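# Insert the peg fully into the block's hole inside the box

## Task

Push the peg completely down into the hole of the block that sits on the floor of the open box.

## Robot and tools

The robot has two six-joint arms, left_arm and right_arm, each ending in a two-finger gripper. Each arm stands on a mounting plate, and both plates hang from one metal frame behind them. A "too close" warning treats a plate and its half of the frame as part of that arm. The session has two scenes with fresh random starts. Scene 1 is practice, and calling finished_scene skips it. Drops, slams, hard hits, very hard pushes, faults and falls during practice still count against the later scene.

Frames. The scene frame has its origin at table-top height, midway between the nominal bases. +z points up, +x points out over the table, and left_arm is on the +y side. Calibrated bases in the scene frame:
- left_arm: (+0.014, +0.181, +0.187) m, quat_wxyz (+0.999, -0.036, +0.003, -0.023).
- right_arm: (-0.043, -0.183, +0.187) m, quat_wxyz (+0.999, +0.036, +0.002, -0.015).
Each arm reports end_effector_position (metres) and end_effector_quat_wxyz in its own base frame. These readings can be a few centimetres off, more at long reach. end_effector_position is the point between the finger pads, about 1 cm short of the fingertips. The fingers point along the gripper's +z axis and close along its y axis. Fixed cameras and the table use the scene frame. A wrist camera's pose uses its arm's base frame.

Row layout. Every motion command is a row of 14 numbers, even when only one arm moves. The first 7 are left_arm: waist, shoulder, elbow, wrist pitch, wrist yaw, wrist roll, then opening. The next 7 are right_arm in the same order. The six joint numbers are absolute target angles in radians, the same values the Joint positions line prints, not offsets. Stated ranges:
- waist -2.618 to 3.054
- shoulder 0.000 to 3.142
- elbow 0.000 to 3.142
- wrist pitch -1.571 to 1.571
- wrist yaw -1.571 to 1.571
- wrist roll -2.094 to 2.094
A call is refused if a target is more than 0.059 rad beyond a range end and also further out than the joint's current angle. A target past the real end is clipped, and the result then reports "joint sent to its limit". Opening runs from +1 (fully open) to -1 (closed) and is an absolute command. Sending 0 is itself a command, so to leave a gripper unchanged, repeat its present value.

execute_actions(actions, cameras): actions is a list of up to 15 rows. Each row lasts one control step of 1/30 s. A shorter list repeats its last row until 15 steps have run. Joints can only lead their measured angle by 0.339 rad (waist, shoulder, elbow) or 2.2 rad (wrist joints) per step. Targets that would put a gripper more than 200 mm from where it is get scaled back. An empty list just returns the state and images. cameras selects image sources: cam_head_left, cam_head_right, cam_left_wrist and cam_right_wrist, each 672x504. Omitting it, null or ["all"] gives all of them, and [] gives none.

move(target, speed, blend, opening_speed, blocking, cameras): drives all joints along synchronized paths to the absolute target row, or through a list of up to 15 rows that share 10 s. speed is in rad/s for the joint with farthest to go, 0.01 to 12.57, default 0.5. blend, in rad, rounds the corners at intermediate rows. opening_speed is the opening's change per second, 0.2 or more. blocking=false returns after about 0.5 s while the move keeps running, and a new move replaces the running one. Paths do not avoid obstacles or the other arm. Faster motion hits harder, and targets set beyond a contact press harder. The result line "move:" reports done, off_target (resting more than 0.035 rad from target), moving, held or fault, and may add limits=held.

wait(seconds 0 to 10) lets time pass while commands are held. stop brakes a running move. zoom_image(camera, region [x0,y0,x1,y1], at most 504x504 px) enlarges part of the latest image. read_manual returns licence text only. finished_scene(scene) ends scene 1 or 2 for good, and the goal must still hold without the robot.

Result lines. Joint positions and Joint velocities have one block per arm, in joint order, ending with the finger opening in metres (0.093 fully open) and its rate. "within noise" means the arm is still. Joint targets shows what the joints are driven toward now. To hold a joint still, resend that value. Tool commands lists the current gripper commands. Joint torques include the arm's weight, read positive toward larger angles, and for joints 1 to 3 wrap at ±28 N m. "joint command not followed" means the clearance check changed some steps. Action calls also list joint positions at some steps.

Gripping. grip_measured uses the same -1 to +1 scale. The pads meet at about -0.94, and each millimetre of object width adds about 0.0208. The reading may sit up to 0.02 high. For a firm hold on a rigid part, command at least 0.24 below the reading for its width, and keep resending that value while carrying. To release, send a value well above the width reading. Closing abruptly far below the width can spike the force. Each pad squeezes with roughly 50 to 65 N.

Avoid:
- dropping the peg, or letting go of it while it moves
- slamming or pressing hard into the box or block
- any contact between the two arms, including closing one gripper on the other's fingers
- anything falling off the table
Motors heat up when holding a load, stretching out or pushing against something. At 90 °C an arm folds and stops working, so relax pushes promptly. Something may briefly nudge loose objects. Joint friction and weight can leave joints short of their targets, and tiny turns may not happen at all.

Each tool is called after ">>>" as name(argument=value, ...) on one line, values as JSON.

## Session

>>> execute_actions(actions=[])

Scene clock: 0.00 s.
left_arm: end_effector_position=(+0.3904, +0.0034, +0.0750) grip_measured=+1.000 end_effector_quat_wxyz=(+0.533, -0.034, +0.845, +0.014) | right_arm: end_effector_position=(+0.3826, -0.0317, +0.0874) grip_measured=+1.000 end_effector_quat_wxyz=(+0.563, +0.077, +0.822, -0.048)
Joint positions: left_arm=[-0.028 1.554 0.413 0.692 -0.086 -0.054 0.093] | right_arm=[-0.016 1.525 0.358 0.792 0.152 0.068 0.093]
Joint velocities: within noise
Joint torques (N m): no reading
Heat: left arm: 32 °C; right arm: 30 °C.
Joint targets: left_arm=[-0.028 1.547 0.422 0.695 -0.086 -0.054] | right_arm=[-0.016 1.516 0.368 0.802 0.152 0.068]
Tool commands: left_gripper/opening=+1.0 right_gripper/opening=+1.0

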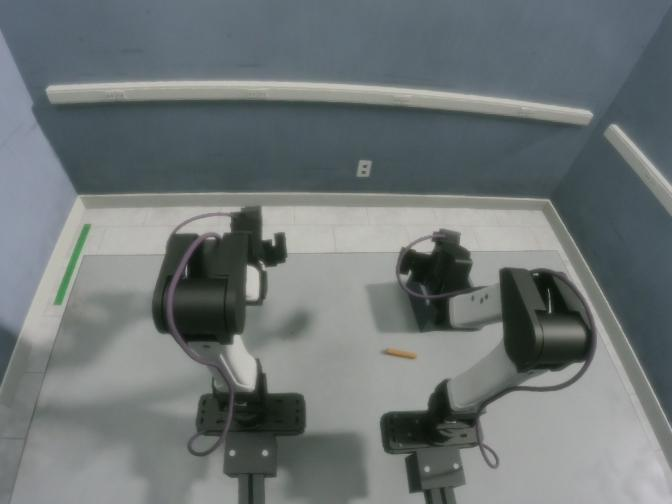

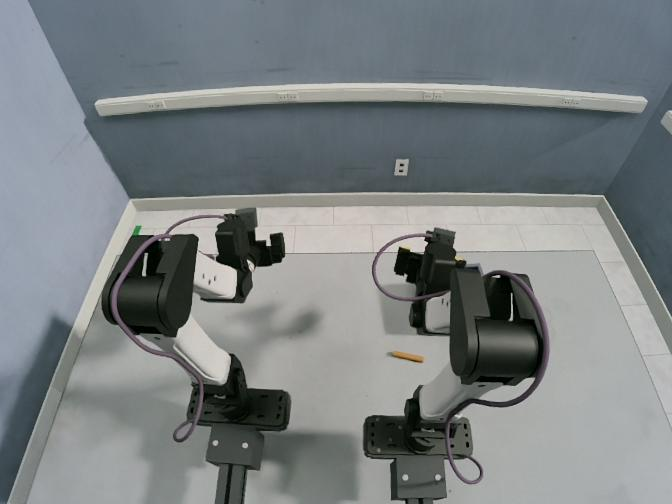

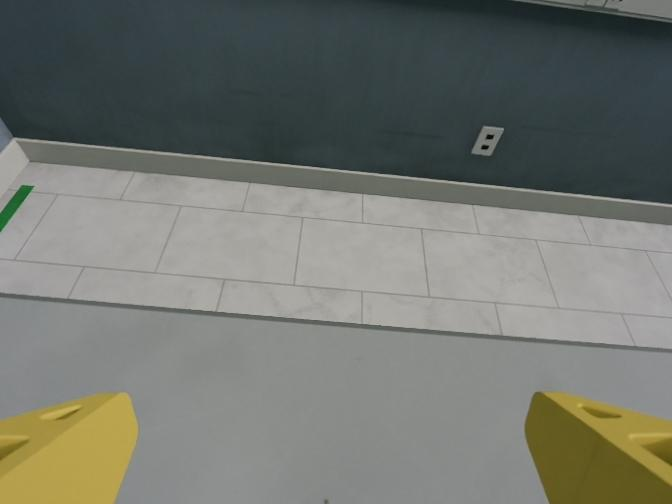

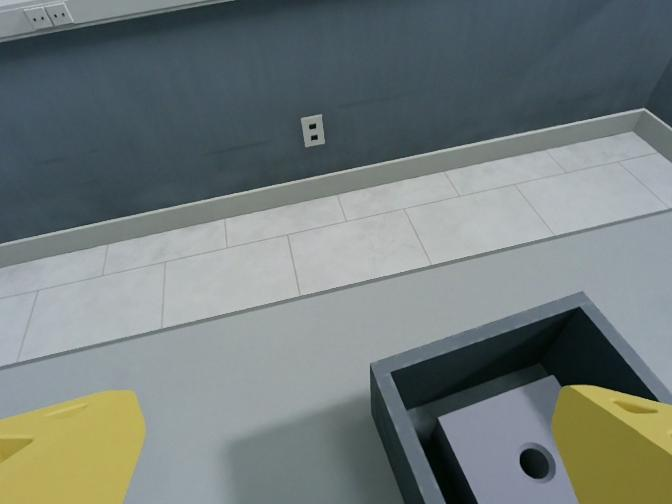

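>>> move(target=[-0.028,1.547,0.422,0.695,-0.086,-0.054,1,0.1,1.658,1.068,-0.98,0,0,1], speed=0.8)

Scene clock: 29.53 s.
left_arm: end_effector_position=(+0.3904, +0.0034, +0.0750) grip_measured=+1.000 end_effector_quat_wxyz=(+0.533, -0.034, +0.845, +0.014) | right_arm: end_effector_position=(+0.2706, +0.0234, +0.0429) grip_measured=+1.000 end_effector_quat_wxyz=(-0.007, -0.040, +0.999, -0.005)
Joint positions: left_arm=[-0.028 1.554 0.413 0.692 -0.086 -0.054 0.093] | right_arm=[0.092 1.646 1.035 -0.973 0.009 0.012 0.093]
Joint velocities: within noise
Joint torques (N m): left_arm=[0.01 -4.53 5.93 2.19 -0.02 -0.04] | right_arm=[1.37 -5.14 10.07 0.1 -0.08 -0.11]
Heat: left arm: 33 °C; right arm: 32 °C.
Joint targets: left_arm=[-0.028 1.547 0.422 0.695 -0.086 -0.054] | right_arm=[0.100 1.658 1.068 -0.980 0.000 0.000]
move: done

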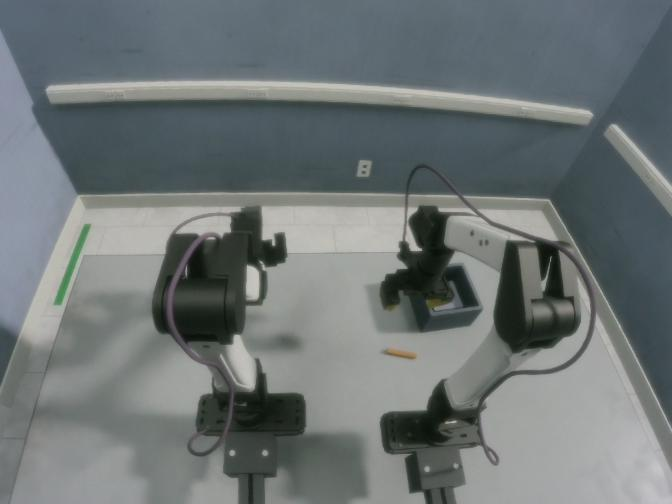

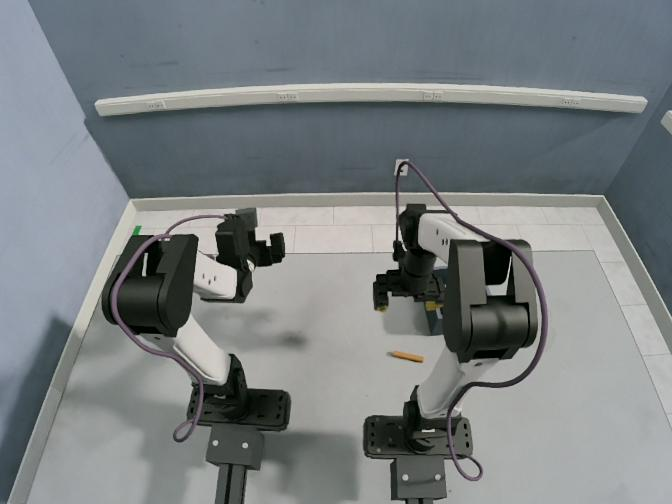

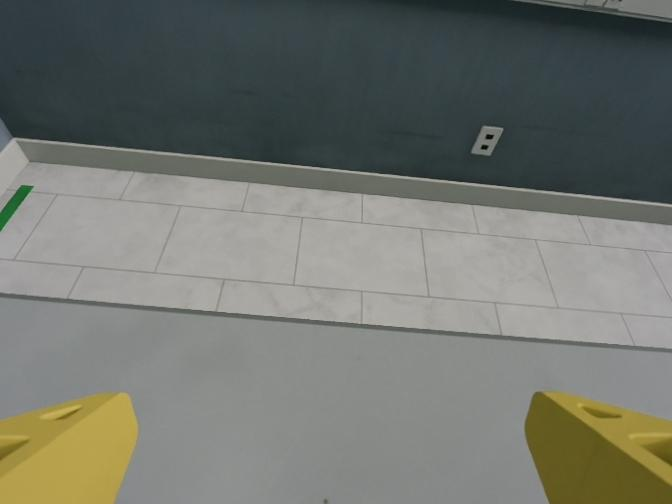

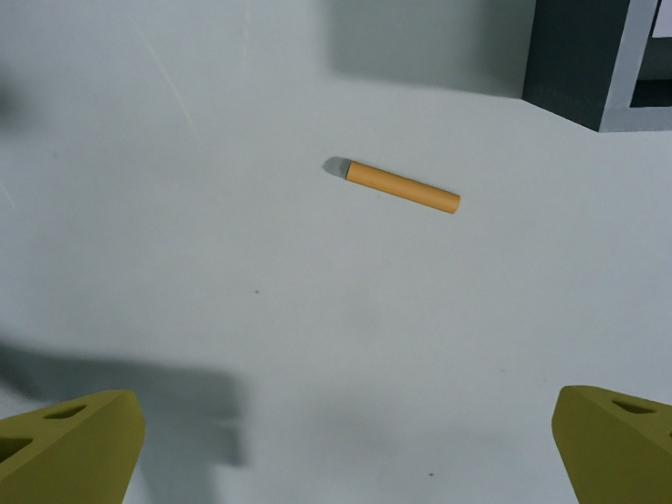

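>>> move(target=[-0.028,1.547,0.422,0.695,-0.086,-0.054,1,-0.2,1.8,1.15,-0.92,-0.072,0,1], speed=0.8)

>>> zoom_image(camera="cam_head_left", region=[360, 220, 520, 380])

Scene clock: 62.33 s.
left_arm: end_effector_position=(+0.3904, +0.0034, +0.0750) grip_measured=+1.000 end_effector_quat_wxyz=(+0.533, -0.034, +0.845, +0.014) | right_arm: end_effector_position=(+0.2933, -0.0482, +0.0238) grip_measured=+1.000 end_effector_quat_wxyz=(-0.016, +0.105, +0.994, +0.033)
Joint positions: left_arm=[-0.028 1.554 0.413 0.692 -0.086 -0.054 0.093] | right_arm=[-0.198 1.789 1.117 -0.937 -0.062 0.011 0.093]
Joint velocities: within noise
Joint torques (N m): left_arm=[0.01 -4.6 5.91 2.2 -0.01 -0.07] | right_arm=[0.42 -6.5 9.62 0.22 -0.12 -0.07]
Heat: left arm: 33 °C; right arm: 35 °C.
Joint targets: left_arm=[-0.028 1.547 0.422 0.695 -0.086 -0.054] | right_arm=[-0.200 1.800 1.150 -0.920 -0.072 0.000]
move: done

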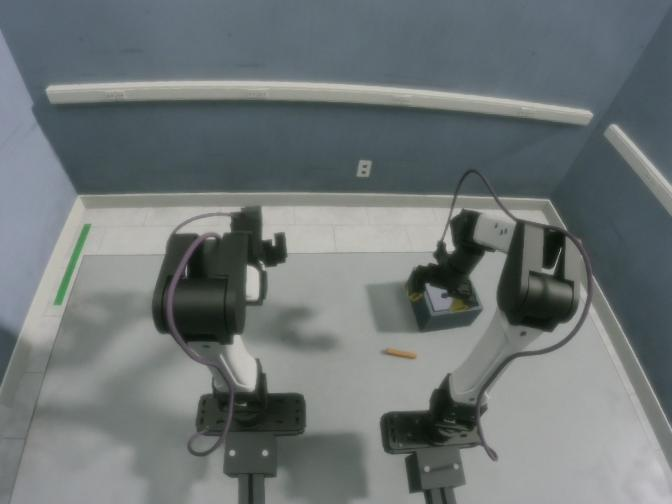

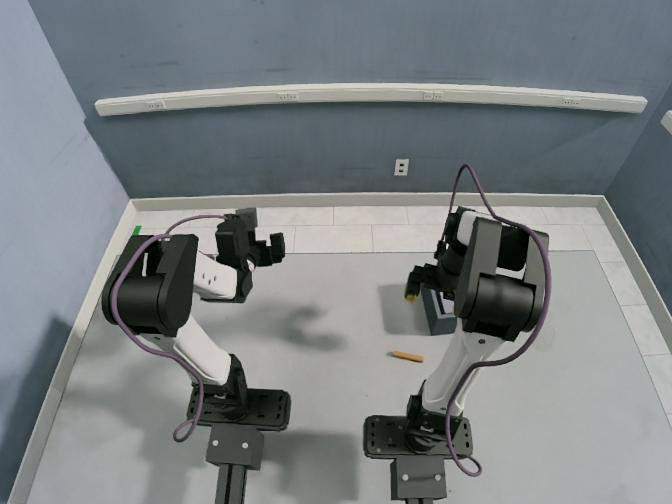

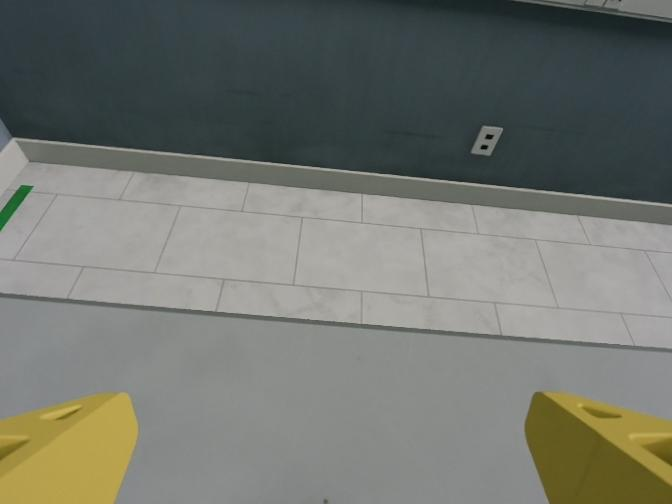

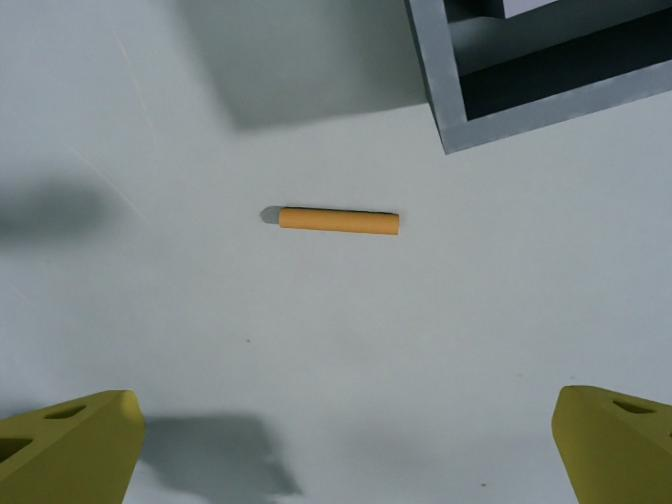

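Scaled by 3.150.

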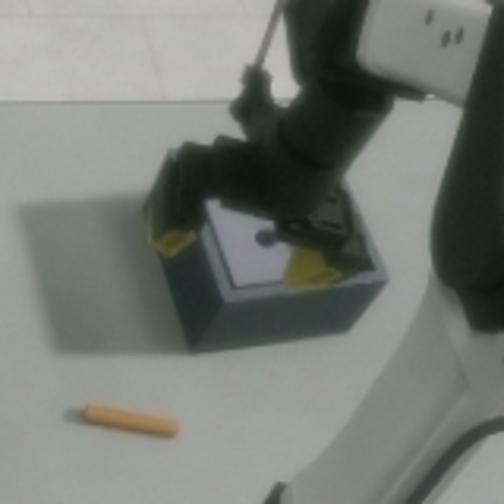

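>>> move(target=[-0.028,1.547,0.422,0.695,-0.086,-0.054,1,-0.35,2.273,1.995,-1.28,-0.072,0,1], speed=0.8)

>>> zoom_image(camera="cam_head_left", region=[360, 220, 520, 380])

Scene clock: 79.73 s.
left_arm: end_effector_position=(+0.3904, +0.0034, +0.0750) grip_measured=+1.000 end_effector_quat_wxyz=(+0.533, -0.034, +0.845, +0.014) | right_arm: end_effector_position=(+0.4171, -0.1389, +0.0617) grip_measured=+1.000 end_effector_quat_wxyz=(+0.007, +0.177, +0.984, +0.031)
Joint positions: left_arm=[-0.028 1.554 0.413 0.692 -0.086 -0.054 0.093] | right_arm=[-0.346 2.256 1.959 -1.272 -0.064 0.011 0.093]
Joint velocities: within noise
Joint torques (N m): left_arm=[0.02 -4.63 5.9 2.21 -0.02 -0.05] | right_arm=[0.62 -10.44 10.67 0 -0.12 -0.11]
Heat: left arm: 33 °C; right arm: 36 °C.
Joint targets: left_arm=[-0.028 1.547 0.422 0.695 -0.086 -0.054] | right_arm=[-0.350 2.273 1.995 -1.280 -0.072 0.000]
move: off_target (right_arm); right_arm: the elbow is farthest, 0.036 rad from its target

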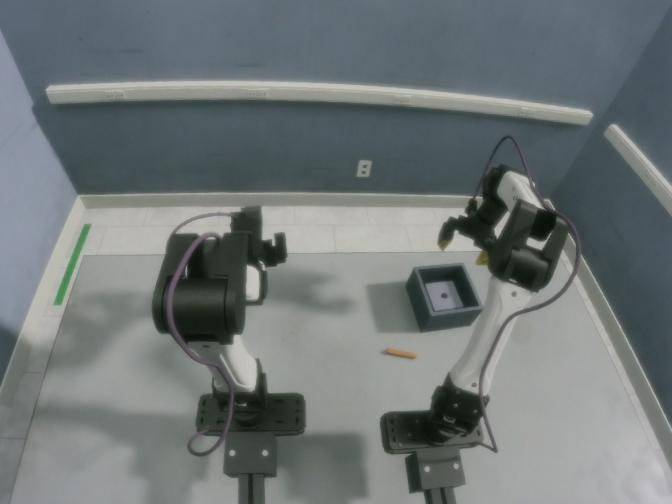

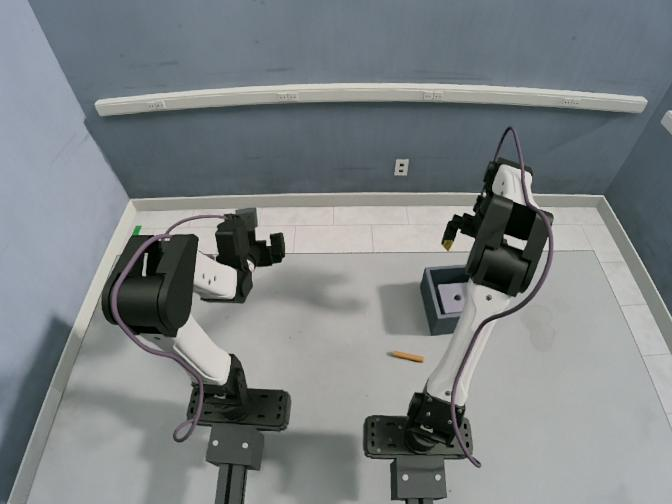

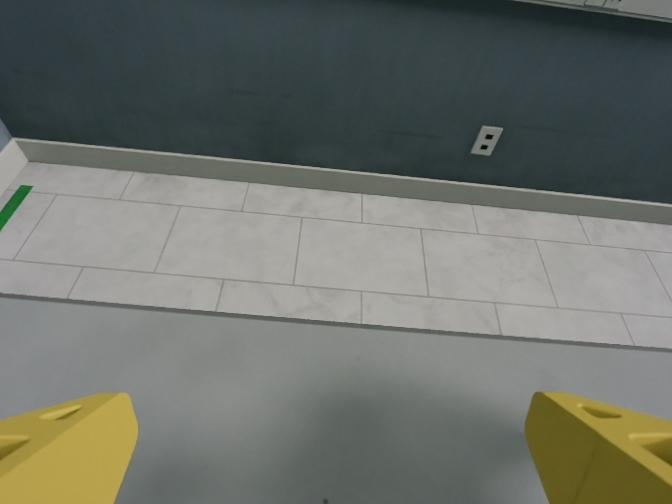

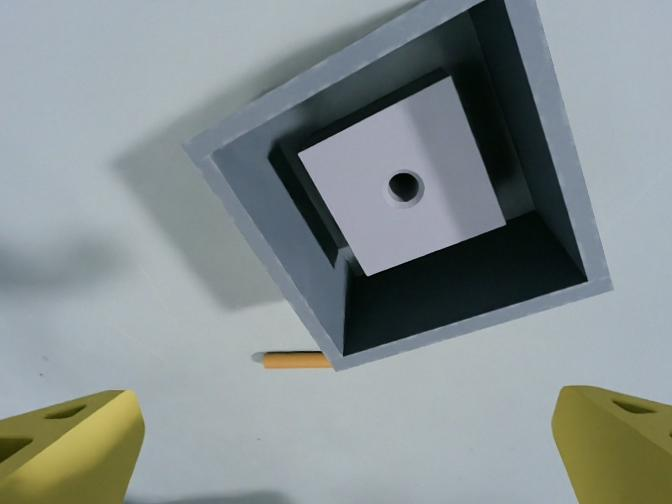

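Scaled by 3.150.

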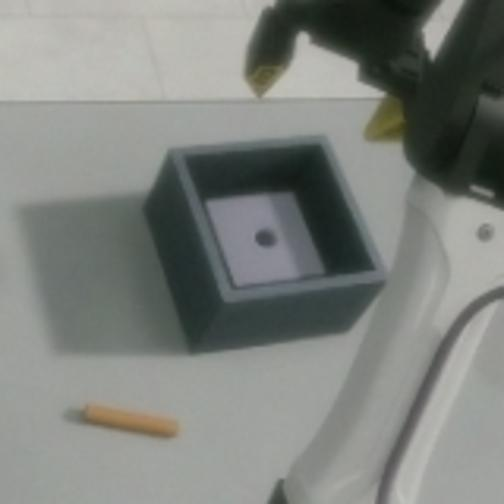

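>>> move(target=[[-0.028,1.547,0.422,0.695,-0.086,-0.054,1,0.216,1.75,1.0,-0.8,0.309,-1.133,1],[-0.028,1.547,0.422,0.695,-0.086,-0.054,1,0.216,1.92,0.715,-0.476,0.309,-1.133,1]], speed=0.8, blend=0.1)

>>> zoom_image(camera="cam_head_left", region=[320, 240, 480, 400])

Scene clock: 134.50 s.
left_arm: end_effector_position=(+0.3904, +0.0034, +0.0750) grip_measured=+1.000 end_effector_quat_wxyz=(+0.533, -0.034, +0.845, +0.014) | right_arm: end_effector_position=(+0.2329, -0.0019, -0.0771) grip_measured=+1.000 end_effector_quat_wxyz=(-0.118, -0.616, +0.771, -0.111)
Joint positions: left_arm=[-0.028 1.554 0.413 0.692 -0.086 -0.054 0.093] | right_arm=[0.211 1.915 0.719 -0.49 0.305 -1.121 0.093]
Joint velocities: within noise
Joint torques (N m): left_arm=[-0.02 -4.62 5.89 2.2 0 -0.04] | right_arm=[0.99 -5.9 3.92 0.05 0.19 -0.1]
Heat: left arm: 34 °C; right arm: 38 °C.
Joint targets: left_arm=[-0.028 1.547 0.422 0.695 -0.086 -0.054] | right_arm=[0.216 1.920 0.715 -0.476 0.309 -1.133]
move: done

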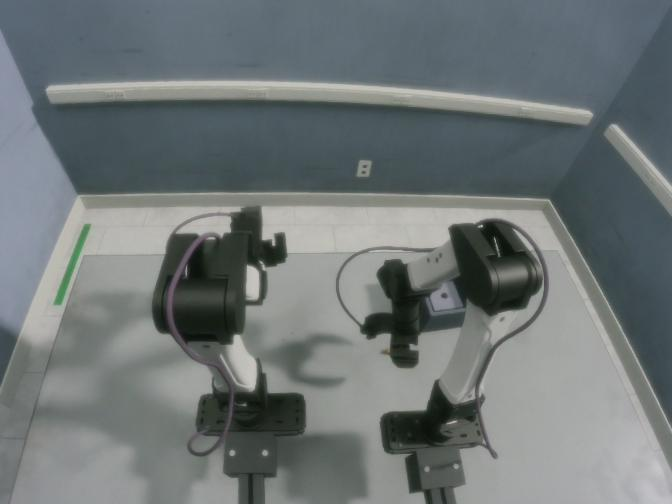

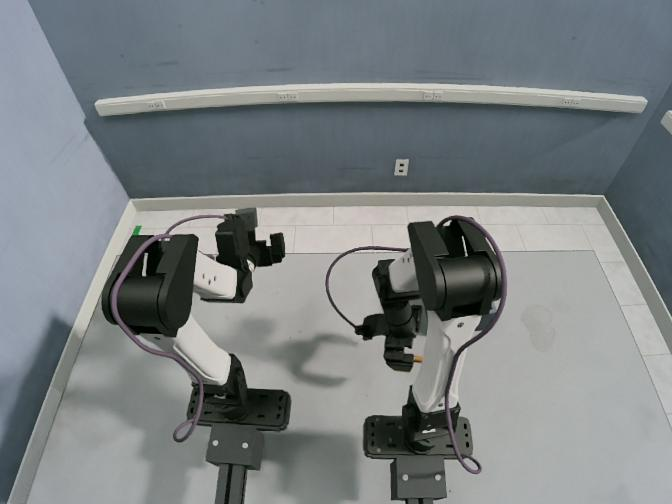

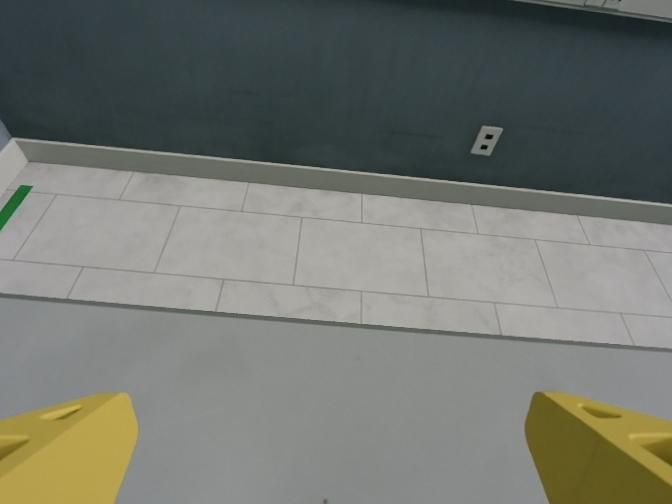

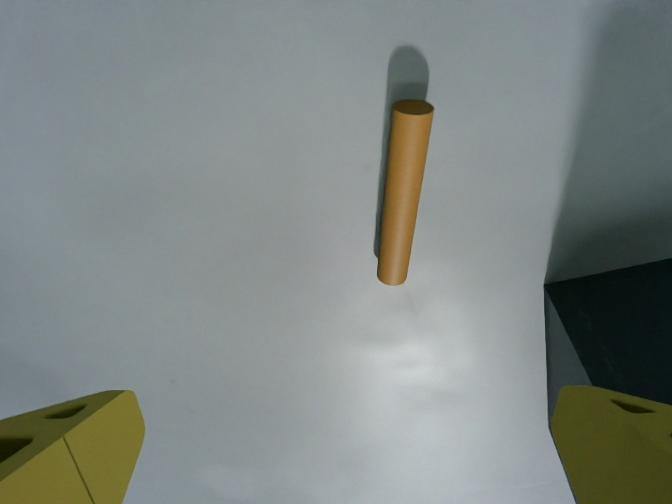

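Scaled by 3.150.

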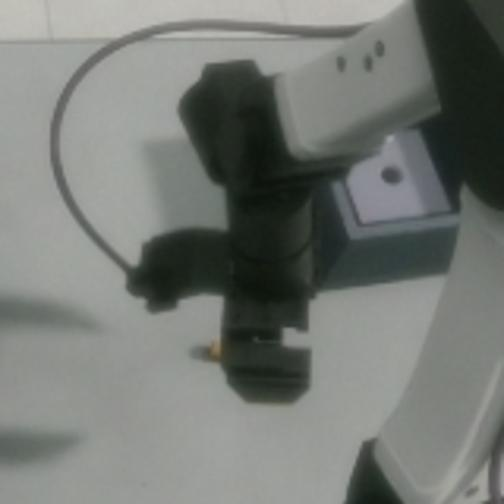

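>>> move(target=[-0.028,1.547,0.422,0.695,-0.086,-0.054,1,0.257,2.174,0.855,-0.37,0.304,-1.1,1], speed=0.6, cameras=["cam_head_right","cam_right_wrist"])

Scene clock: 158.97 s.
left_arm: end_effector_position=(+0.3904, +0.0034, +0.0750) grip_measured=+1.000 end_effector_quat_wxyz=(+0.533, -0.034, +0.845, +0.014) | right_arm: end_effector_position=(+0.2561, +0.0130, -0.1230) grip_measured=+1.000 end_effector_quat_wxyz=(-0.127, -0.629, +0.759, -0.109)
Joint positions: left_arm=[-0.028 1.554 0.413 0.692 -0.086 -0.054 0.093] | right_arm=[0.25 2.162 0.835 -0.384 0.306 -1.112 0.093]
Joint velocities: within noise
Joint torques (N m): left_arm=[-0.01 -4.59 5.89 2.2 -0.01 -0.05] | right_arm=[1.35 -6.78 5.59 0.03 0.12 0.16]
Heat: left arm: 35 °C; right arm: 36 °C.
Joint targets: left_arm=[-0.028 1.547 0.422 0.695 -0.086 -0.054] | right_arm=[0.257 2.174 0.855 -0.370 0.304 -1.100]
move: done
Images, in order (width x height): cam_head_right 672x504, cam_right_wrist 672x504.

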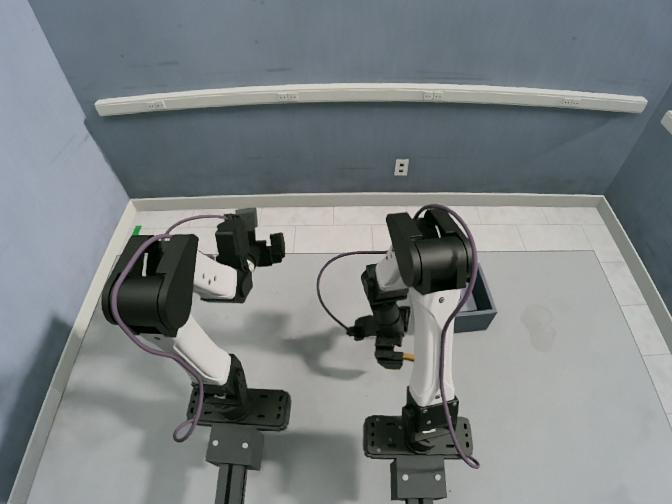

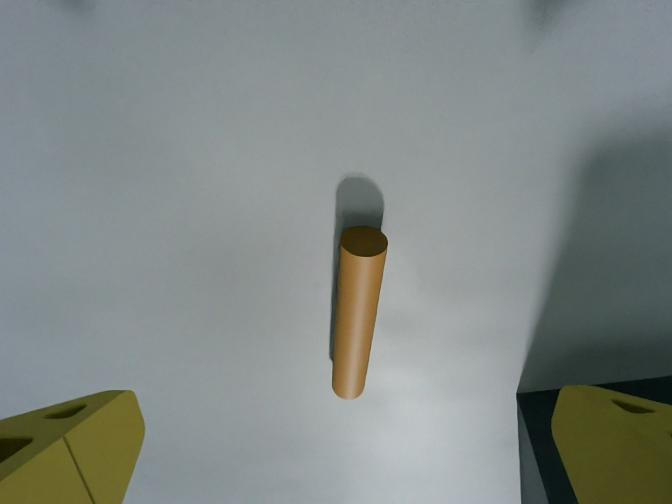

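>>> move(target=[-0.028,1.547,0.422,0.695,-0.086,-0.054,1,0.261,2.382,0.894,-0.195,0.302,-1.08,1], speed=0.3, cameras=["cam_head_right","cam_right_wrist"])

>>> zoom_image(camera="cam_right_wrist", region=[130, 200, 560, 504])

Scene clock: 166.97 s.
left_arm: end_effector_position=(+0.3904, +0.0034, +0.0750) grip_measured=+1.000 end_effector_quat_wxyz=(+0.533, -0.034, +0.845, +0.014) | right_arm: end_effector_position=(+0.2581, +0.0149, -0.1734) grip_measured=+1.000 end_effector_quat_wxyz=(-0.128, -0.623, +0.764, -0.109)
Joint positions: left_arm=[-0.028 1.554 0.413 0.692 -0.086 -0.054 0.093] | right_arm=[0.255 2.367 0.876 -0.227 0.306 -1.091 0.093]
Joint velocities: within noise
Joint torques (N m): left_arm=[-0.03 -4.6 5.9 2.19 -0.01 -0.06] | right_arm=[1.16 -7.13 4.3 0.21 0.08 0.19]
Heat: left arm: 35 °C; right arm: 35 °C.
Joint targets: left_arm=[-0.028 1.547 0.422 0.695 -0.086 -0.054] | right_arm=[0.261 2.382 0.894 -0.195 0.302 -1.080]
move: done
Images, in order (width x height): cam_head_right 672x504, cam_right_wrist 672x504.

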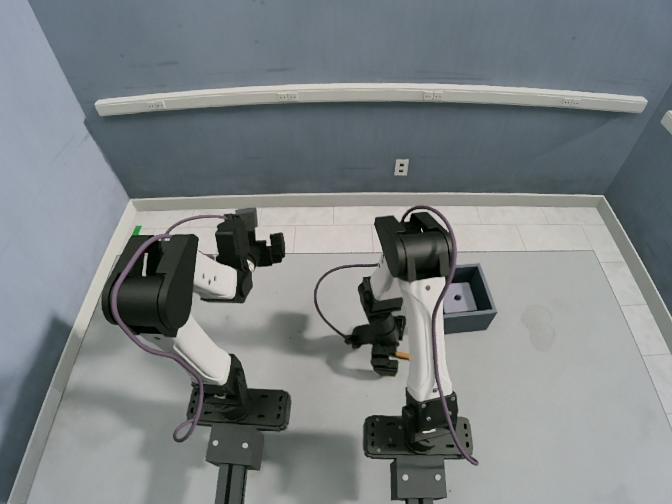

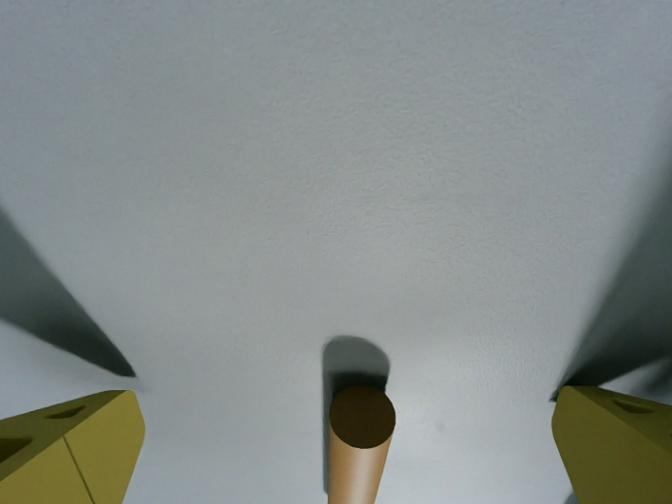

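Scaled by 1.172.

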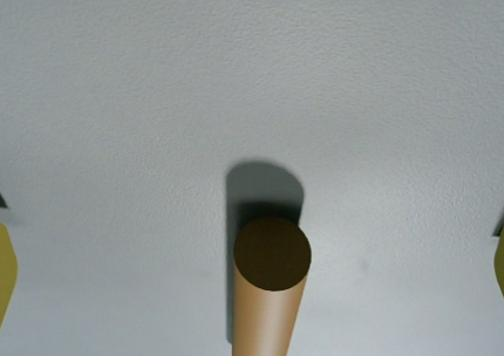

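>>> move(target=[-0.028,1.547,0.422,0.695,-0.086,-0.054,1,0.217,2.382,0.894,-0.195,0.302,-1.08,1], speed=0.3, cameras=["cam_right_wrist"])

Scene clock: 176.60 s.
left_arm: end_effector_position=(+0.3904, +0.0034, +0.0750) grip_measured=+1.000 end_effector_quat_wxyz=(+0.533, -0.034, +0.845, +0.014) | right_arm: end_effector_position=(+0.2580, +0.0127, -0.1737) grip_measured=+1.000 end_effector_quat_wxyz=(-0.128, -0.618, +0.768, -0.106)
Joint positions: left_arm=[-0.028 1.554 0.413 0.692 -0.086 -0.054 0.093] | right_arm=[0.243 2.367 0.876 -0.227 0.3 -1.09 0.093]
Joint velocities: within noise
Joint torques (N m): left_arm=[-0.02 -4.59 5.9 2.19 -0.01 -0.06] | right_arm=[-1.5 -7.09 4.27 0.2 0.11 0.19]
Heat: left arm: 35 °C; right arm: 35 °C.
Joint targets: left_arm=[-0.028 1.547 0.422 0.695 -0.086 -0.054] | right_arm=[0.217 2.382 0.894 -0.195 0.302 -1.080]
move: done
Images, in order (width x height): cam_right_wrist 672x504.

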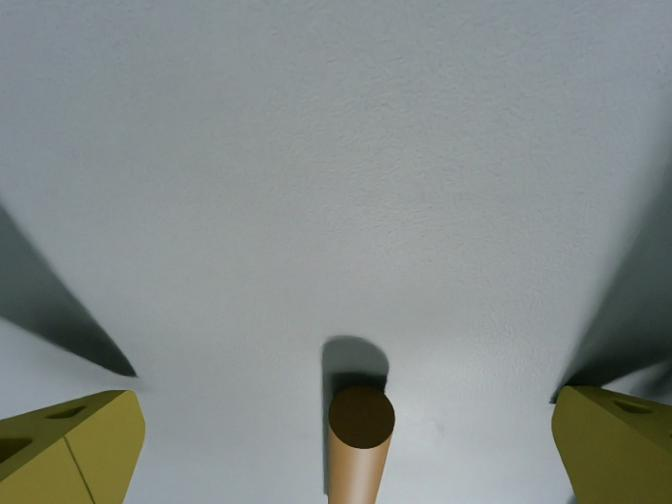

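>>> move(target=[-0.028,1.547,0.422,0.695,-0.086,-0.054,1,0.185,2.382,0.894,-0.195,0.302,-1.08,1], speed=0.3, cameras=["cam_right_wrist"])

Scene clock: 179.90 s.
left_arm: end_effector_position=(+0.3904, +0.0034, +0.0750) grip_measured=+1.000 end_effector_quat_wxyz=(+0.533, -0.034, +0.845, +0.014) | right_arm: end_effector_position=(+0.2585, +0.0128, -0.1733) grip_measured=+1.000 end_effector_quat_wxyz=(-0.123, -0.612, +0.776, -0.092)
Joint positions: left_arm=[-0.028 1.554 0.413 0.692 -0.086 -0.054 0.093] | right_arm=[0.225 2.363 0.882 -0.237 0.272 -1.09 0.093]
Joint velocities: within noise
Joint torques (N m): left_arm=[0.01 -4.57 5.89 2.19 -0.02 -0.06] | right_arm=[-2.84 -6.78 3.74 0.3 0.39 0.19]
Heat: left arm: 35 °C; right arm: 34 °C.
Joint targets: left_arm=[-0.028 1.547 0.422 0.695 -0.086 -0.054] | right_arm=[0.185 2.382 0.894 -0.195 0.302 -1.080]
move: off_target (right_arm); right_arm: the wrist pitch is farthest, 0.042 rad from its target
Images, in order (width x height): cam_right_wrist 672x504.

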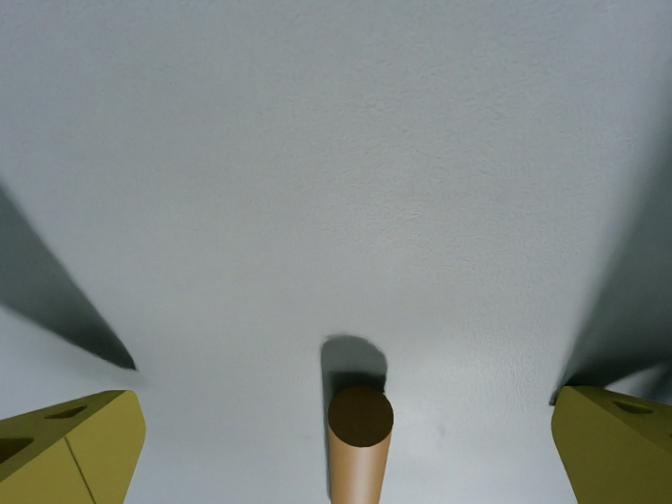

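>>> move(target=[[-0.028,1.547,0.422,0.695,-0.086,-0.054,1,0.24,2.34,0.89,-0.235,0.302,-1.08,1],[-0.028,1.547,0.422,0.695,-0.086,-0.054,1,0.208,2.342,0.89,-0.235,0.302,-1.08,1]], speed=0.3, cameras=["cam_right_wrist"])

Scene clock: 184.47 s.
left_arm: end_effector_position=(+0.3904, +0.0034, +0.0750) grip_measured=+1.000 end_effector_quat_wxyz=(+0.533, -0.034, +0.845, +0.014) | right_arm: end_effector_position=(+0.2597, +0.0057, -0.1715) grip_measured=+1.000 end_effector_quat_wxyz=(-0.129, -0.607, +0.777, -0.103)
Joint positions: left_arm=[-0.028 1.554 0.413 0.692 -0.086 -0.054 0.093] | right_arm=[0.213 2.361 0.882 -0.241 0.298 -1.09 0.093]
Joint velocities: within noise
Joint torques (N m): left_arm=[-0.02 -4.59 5.93 2.2 -0.02 -0.06] | right_arm=[0.18 -9.96 3.21 -0.09 0.17 0.14]
Heat: left arm: 35 °C; right arm: 34 °C.
Joint targets: left_arm=[-0.028 1.547 0.422 0.695 -0.086 -0.054] | right_arm=[0.208 2.342 0.890 -0.235 0.302 -1.080]
move: done
Images, in order (width x height): cam_right_wrist 672x504.

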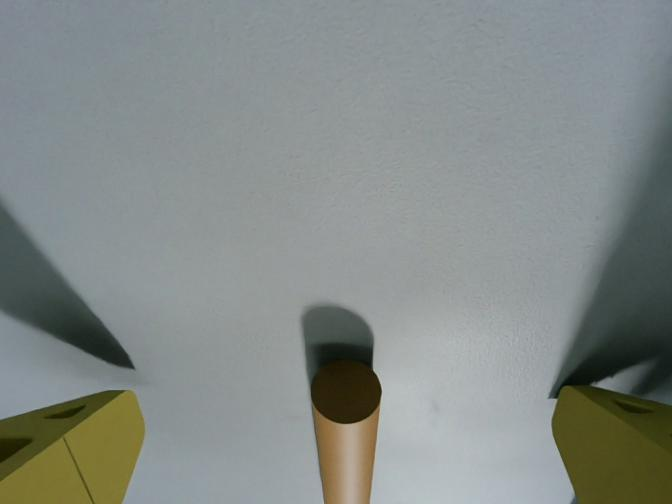

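>>> move(target=[-0.028,1.547,0.422,0.695,-0.086,-0.054,1,0.208,2.342,0.89,-0.235,0.302,-1.08,-0.95], opening_speed=1.2, cameras=["cam_right_wrist"])

Scene clock: 190.67 s.
left_arm: end_effector_position=(+0.3904, +0.0034, +0.0750) grip_measured=+1.000 end_effector_quat_wxyz=(+0.533, -0.034, +0.845, +0.014) | right_arm: end_effector_position=(+0.2597, +0.0055, -0.1715) grip_measured=-0.796 end_effector_quat_wxyz=(-0.130, -0.607, +0.777, -0.103)
Joint positions: left_arm=[-0.028 1.554 0.413 0.692 -0.086 -0.054 0.093] | right_arm=[0.213 2.361 0.882 -0.241 0.299 -1.09 0.007]
Joint velocities: within noise
Joint torques (N m): left_arm=[0.03 -4.56 5.9 2.2 -0.01 -0.05] | right_arm=[0.24 -10.04 3.36 -0.11 0.17 0.15]
Heat: left arm: 35 °C; right arm: 35 °C.
Joint targets: left_arm=[-0.028 1.547 0.422 0.695 -0.086 -0.054] | right_arm=[0.208 2.342 0.890 -0.235 0.302 -1.080]
move: done
Images, in order (width x height): cam_right_wrist 672x504.

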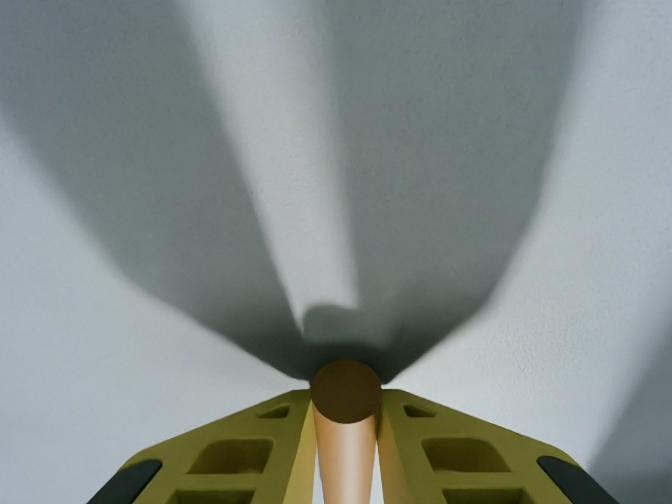

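>>> move(target=[[-0.028,1.547,0.422,0.695,-0.086,-0.054,1,0.208,1.9,0.89,-0.7,0.302,-1.08,-0.95],[-0.028,1.547,0.422,0.695,-0.086,-0.054,1,0.055,2.338,0.980,0.506,1.313,0.843,-0.95]], speed=0.6, blend=0.05)

>>> zoom_image(camera="cam_head_left", region=[360, 220, 520, 380])

>>> zoom_image(camera="cam_head_right", region=[360, 220, 520, 380])

Scene clock: 249.83 s.
left_arm: end_effector_position=(+0.3904, +0.0034, +0.0750) grip_measured=+1.000 end_effector_quat_wxyz=(+0.533, -0.034, +0.845, +0.014) | right_arm: end_effector_position=(+0.3478, -0.1522, -0.0105) grip_measured=-0.815 end_effector_quat_wxyz=(+0.410, +0.395, +0.626, -0.533)
Joint positions: left_arm=[-0.028 1.554 0.413 0.692 -0.086 -0.054 0.093] | right_arm=[0.044 2.333 0.916 0.316 1.463 0.748 0.006]
Joint velocities: within noise
Joint torques (N m): left_arm=[-0.02 -4.57 5.86 2.2 -0.01 -0.06] | right_arm=[1.72 -8.73 10.1 2.69 -0.84 1.15]
Heat: left arm: 36 °C; right arm: 39 °C.
Joint targets: left_arm=[-0.028 1.547 0.422 0.695 -0.086 -0.054] | right_arm=[0.055 2.338 0.980 0.506 1.313 0.843]
move: off_target (right_arm); right_arm: the wrist pitch is farthest, 0.190 rad from its target

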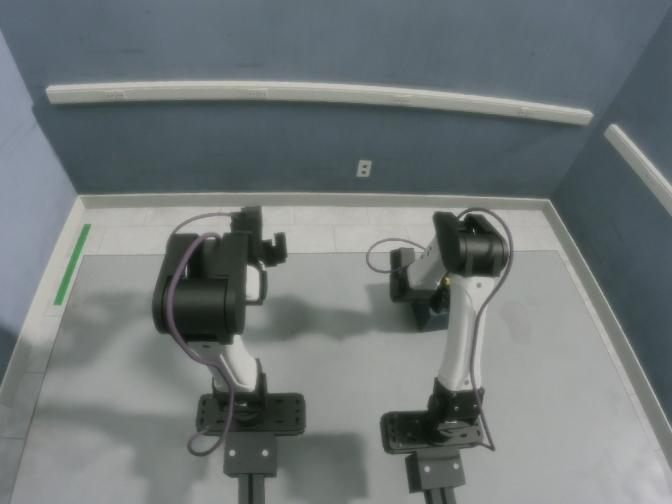

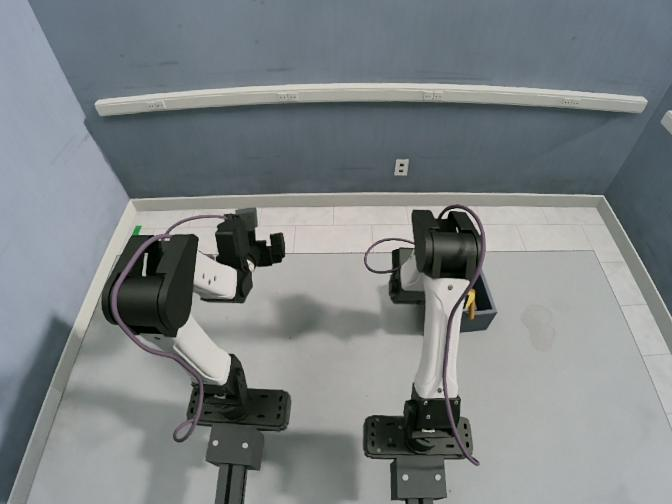

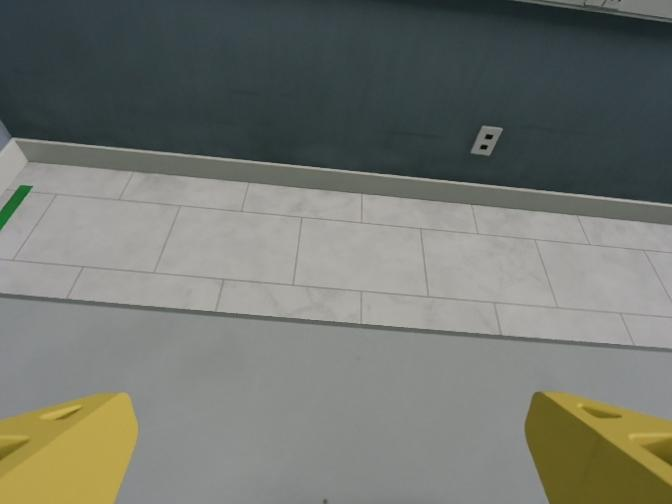

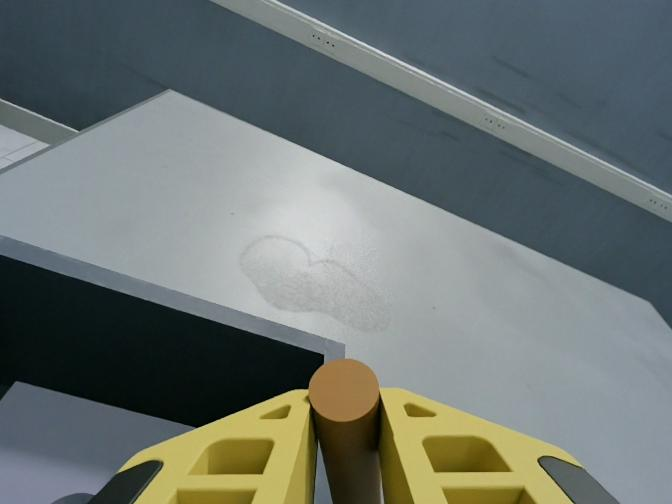

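Scaled by 3.150.

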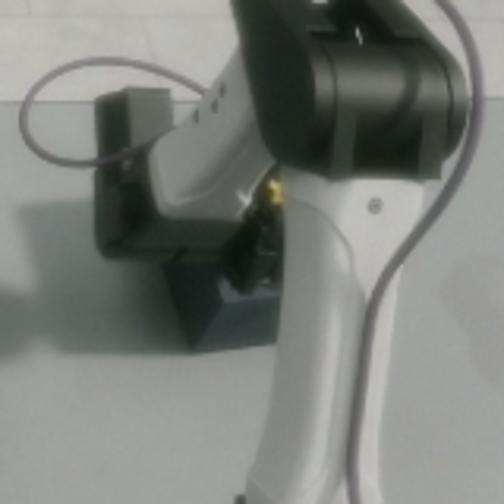

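Scaled by 3.150.

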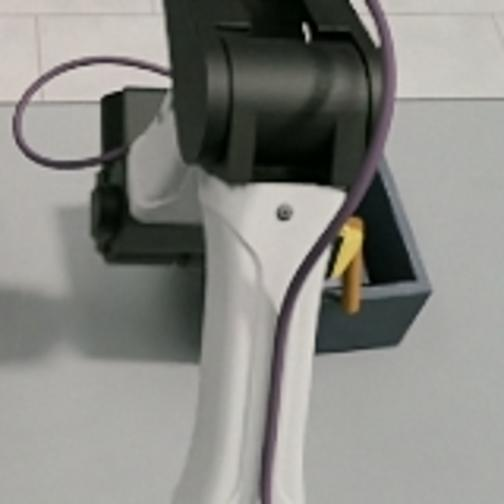

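>>> move(target=[-0.028,1.547,0.422,0.695,-0.086,-0.054,1,0.04,2.0,0.88,0.316,1.4,0.8,-0.95], speed=0.4)

>>> zoom_image(camera="cam_head_right", region=[360, 220, 520, 380])

Scene clock: 255.90 s.
left_arm: end_effector_position=(+0.3904, +0.0034, +0.0750) grip_measured=+1.000 end_effector_quat_wxyz=(+0.533, -0.034, +0.845, +0.014) | right_arm: end_effector_position=(+0.3726, -0.1499, +0.0748) grip_measured=-0.815 end_effector_quat_wxyz=(+0.499, +0.480, +0.579, -0.431)
Joint positions: left_arm=[-0.028 1.554 0.413 0.692 -0.086 -0.054 0.093] | right_arm=[0.043 2.037 0.894 0.319 1.39 0.795 0.006]
Joint velocities: within noise
Joint torques (N m): left_arm=[0.01 -4.6 5.89 2.2 -0.02 -0.06] | right_arm=[0.47 -12.05 4.14 1.03 0.57 0.09]
Heat: left arm: 36 °C; right arm: 40 °C.
Joint targets: left_arm=[-0.028 1.547 0.422 0.695 -0.086 -0.054] | right_arm=[0.040 2.000 0.880 0.316 1.400 0.800]
move: off_target (right_arm); right_arm: the shoulder is farthest, 0.037 rad from its target

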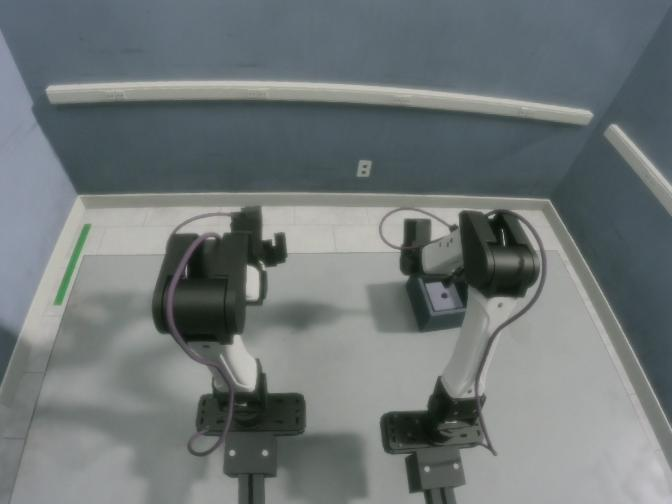

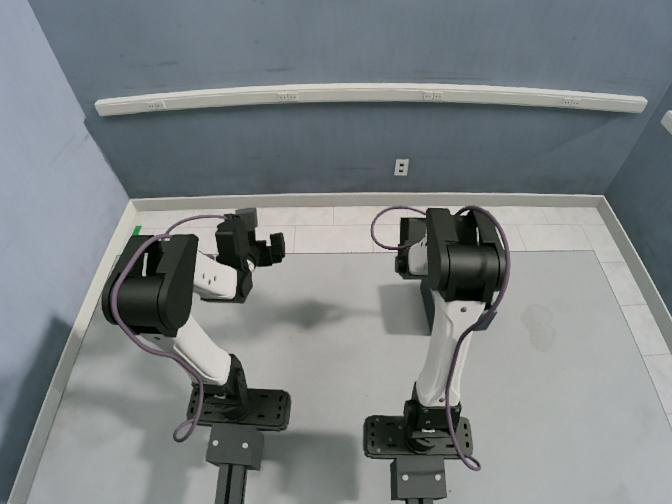

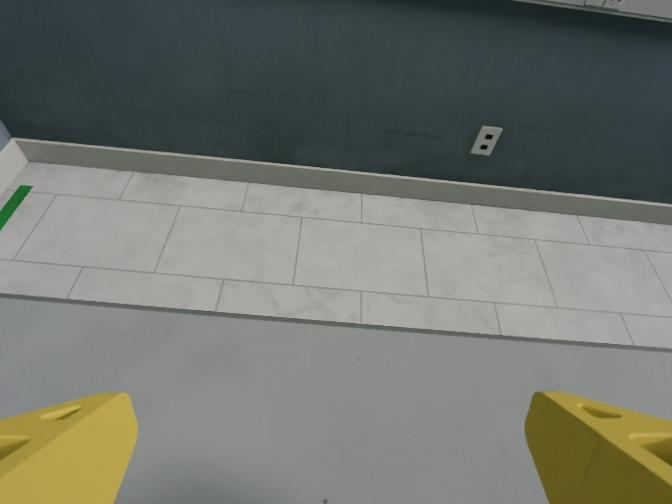

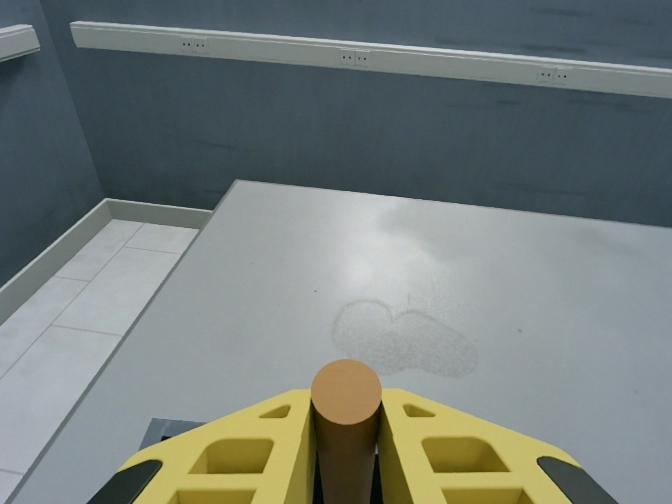

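Scaled by 3.150.

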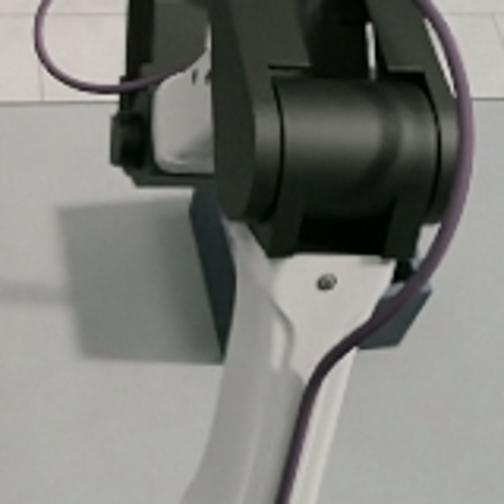

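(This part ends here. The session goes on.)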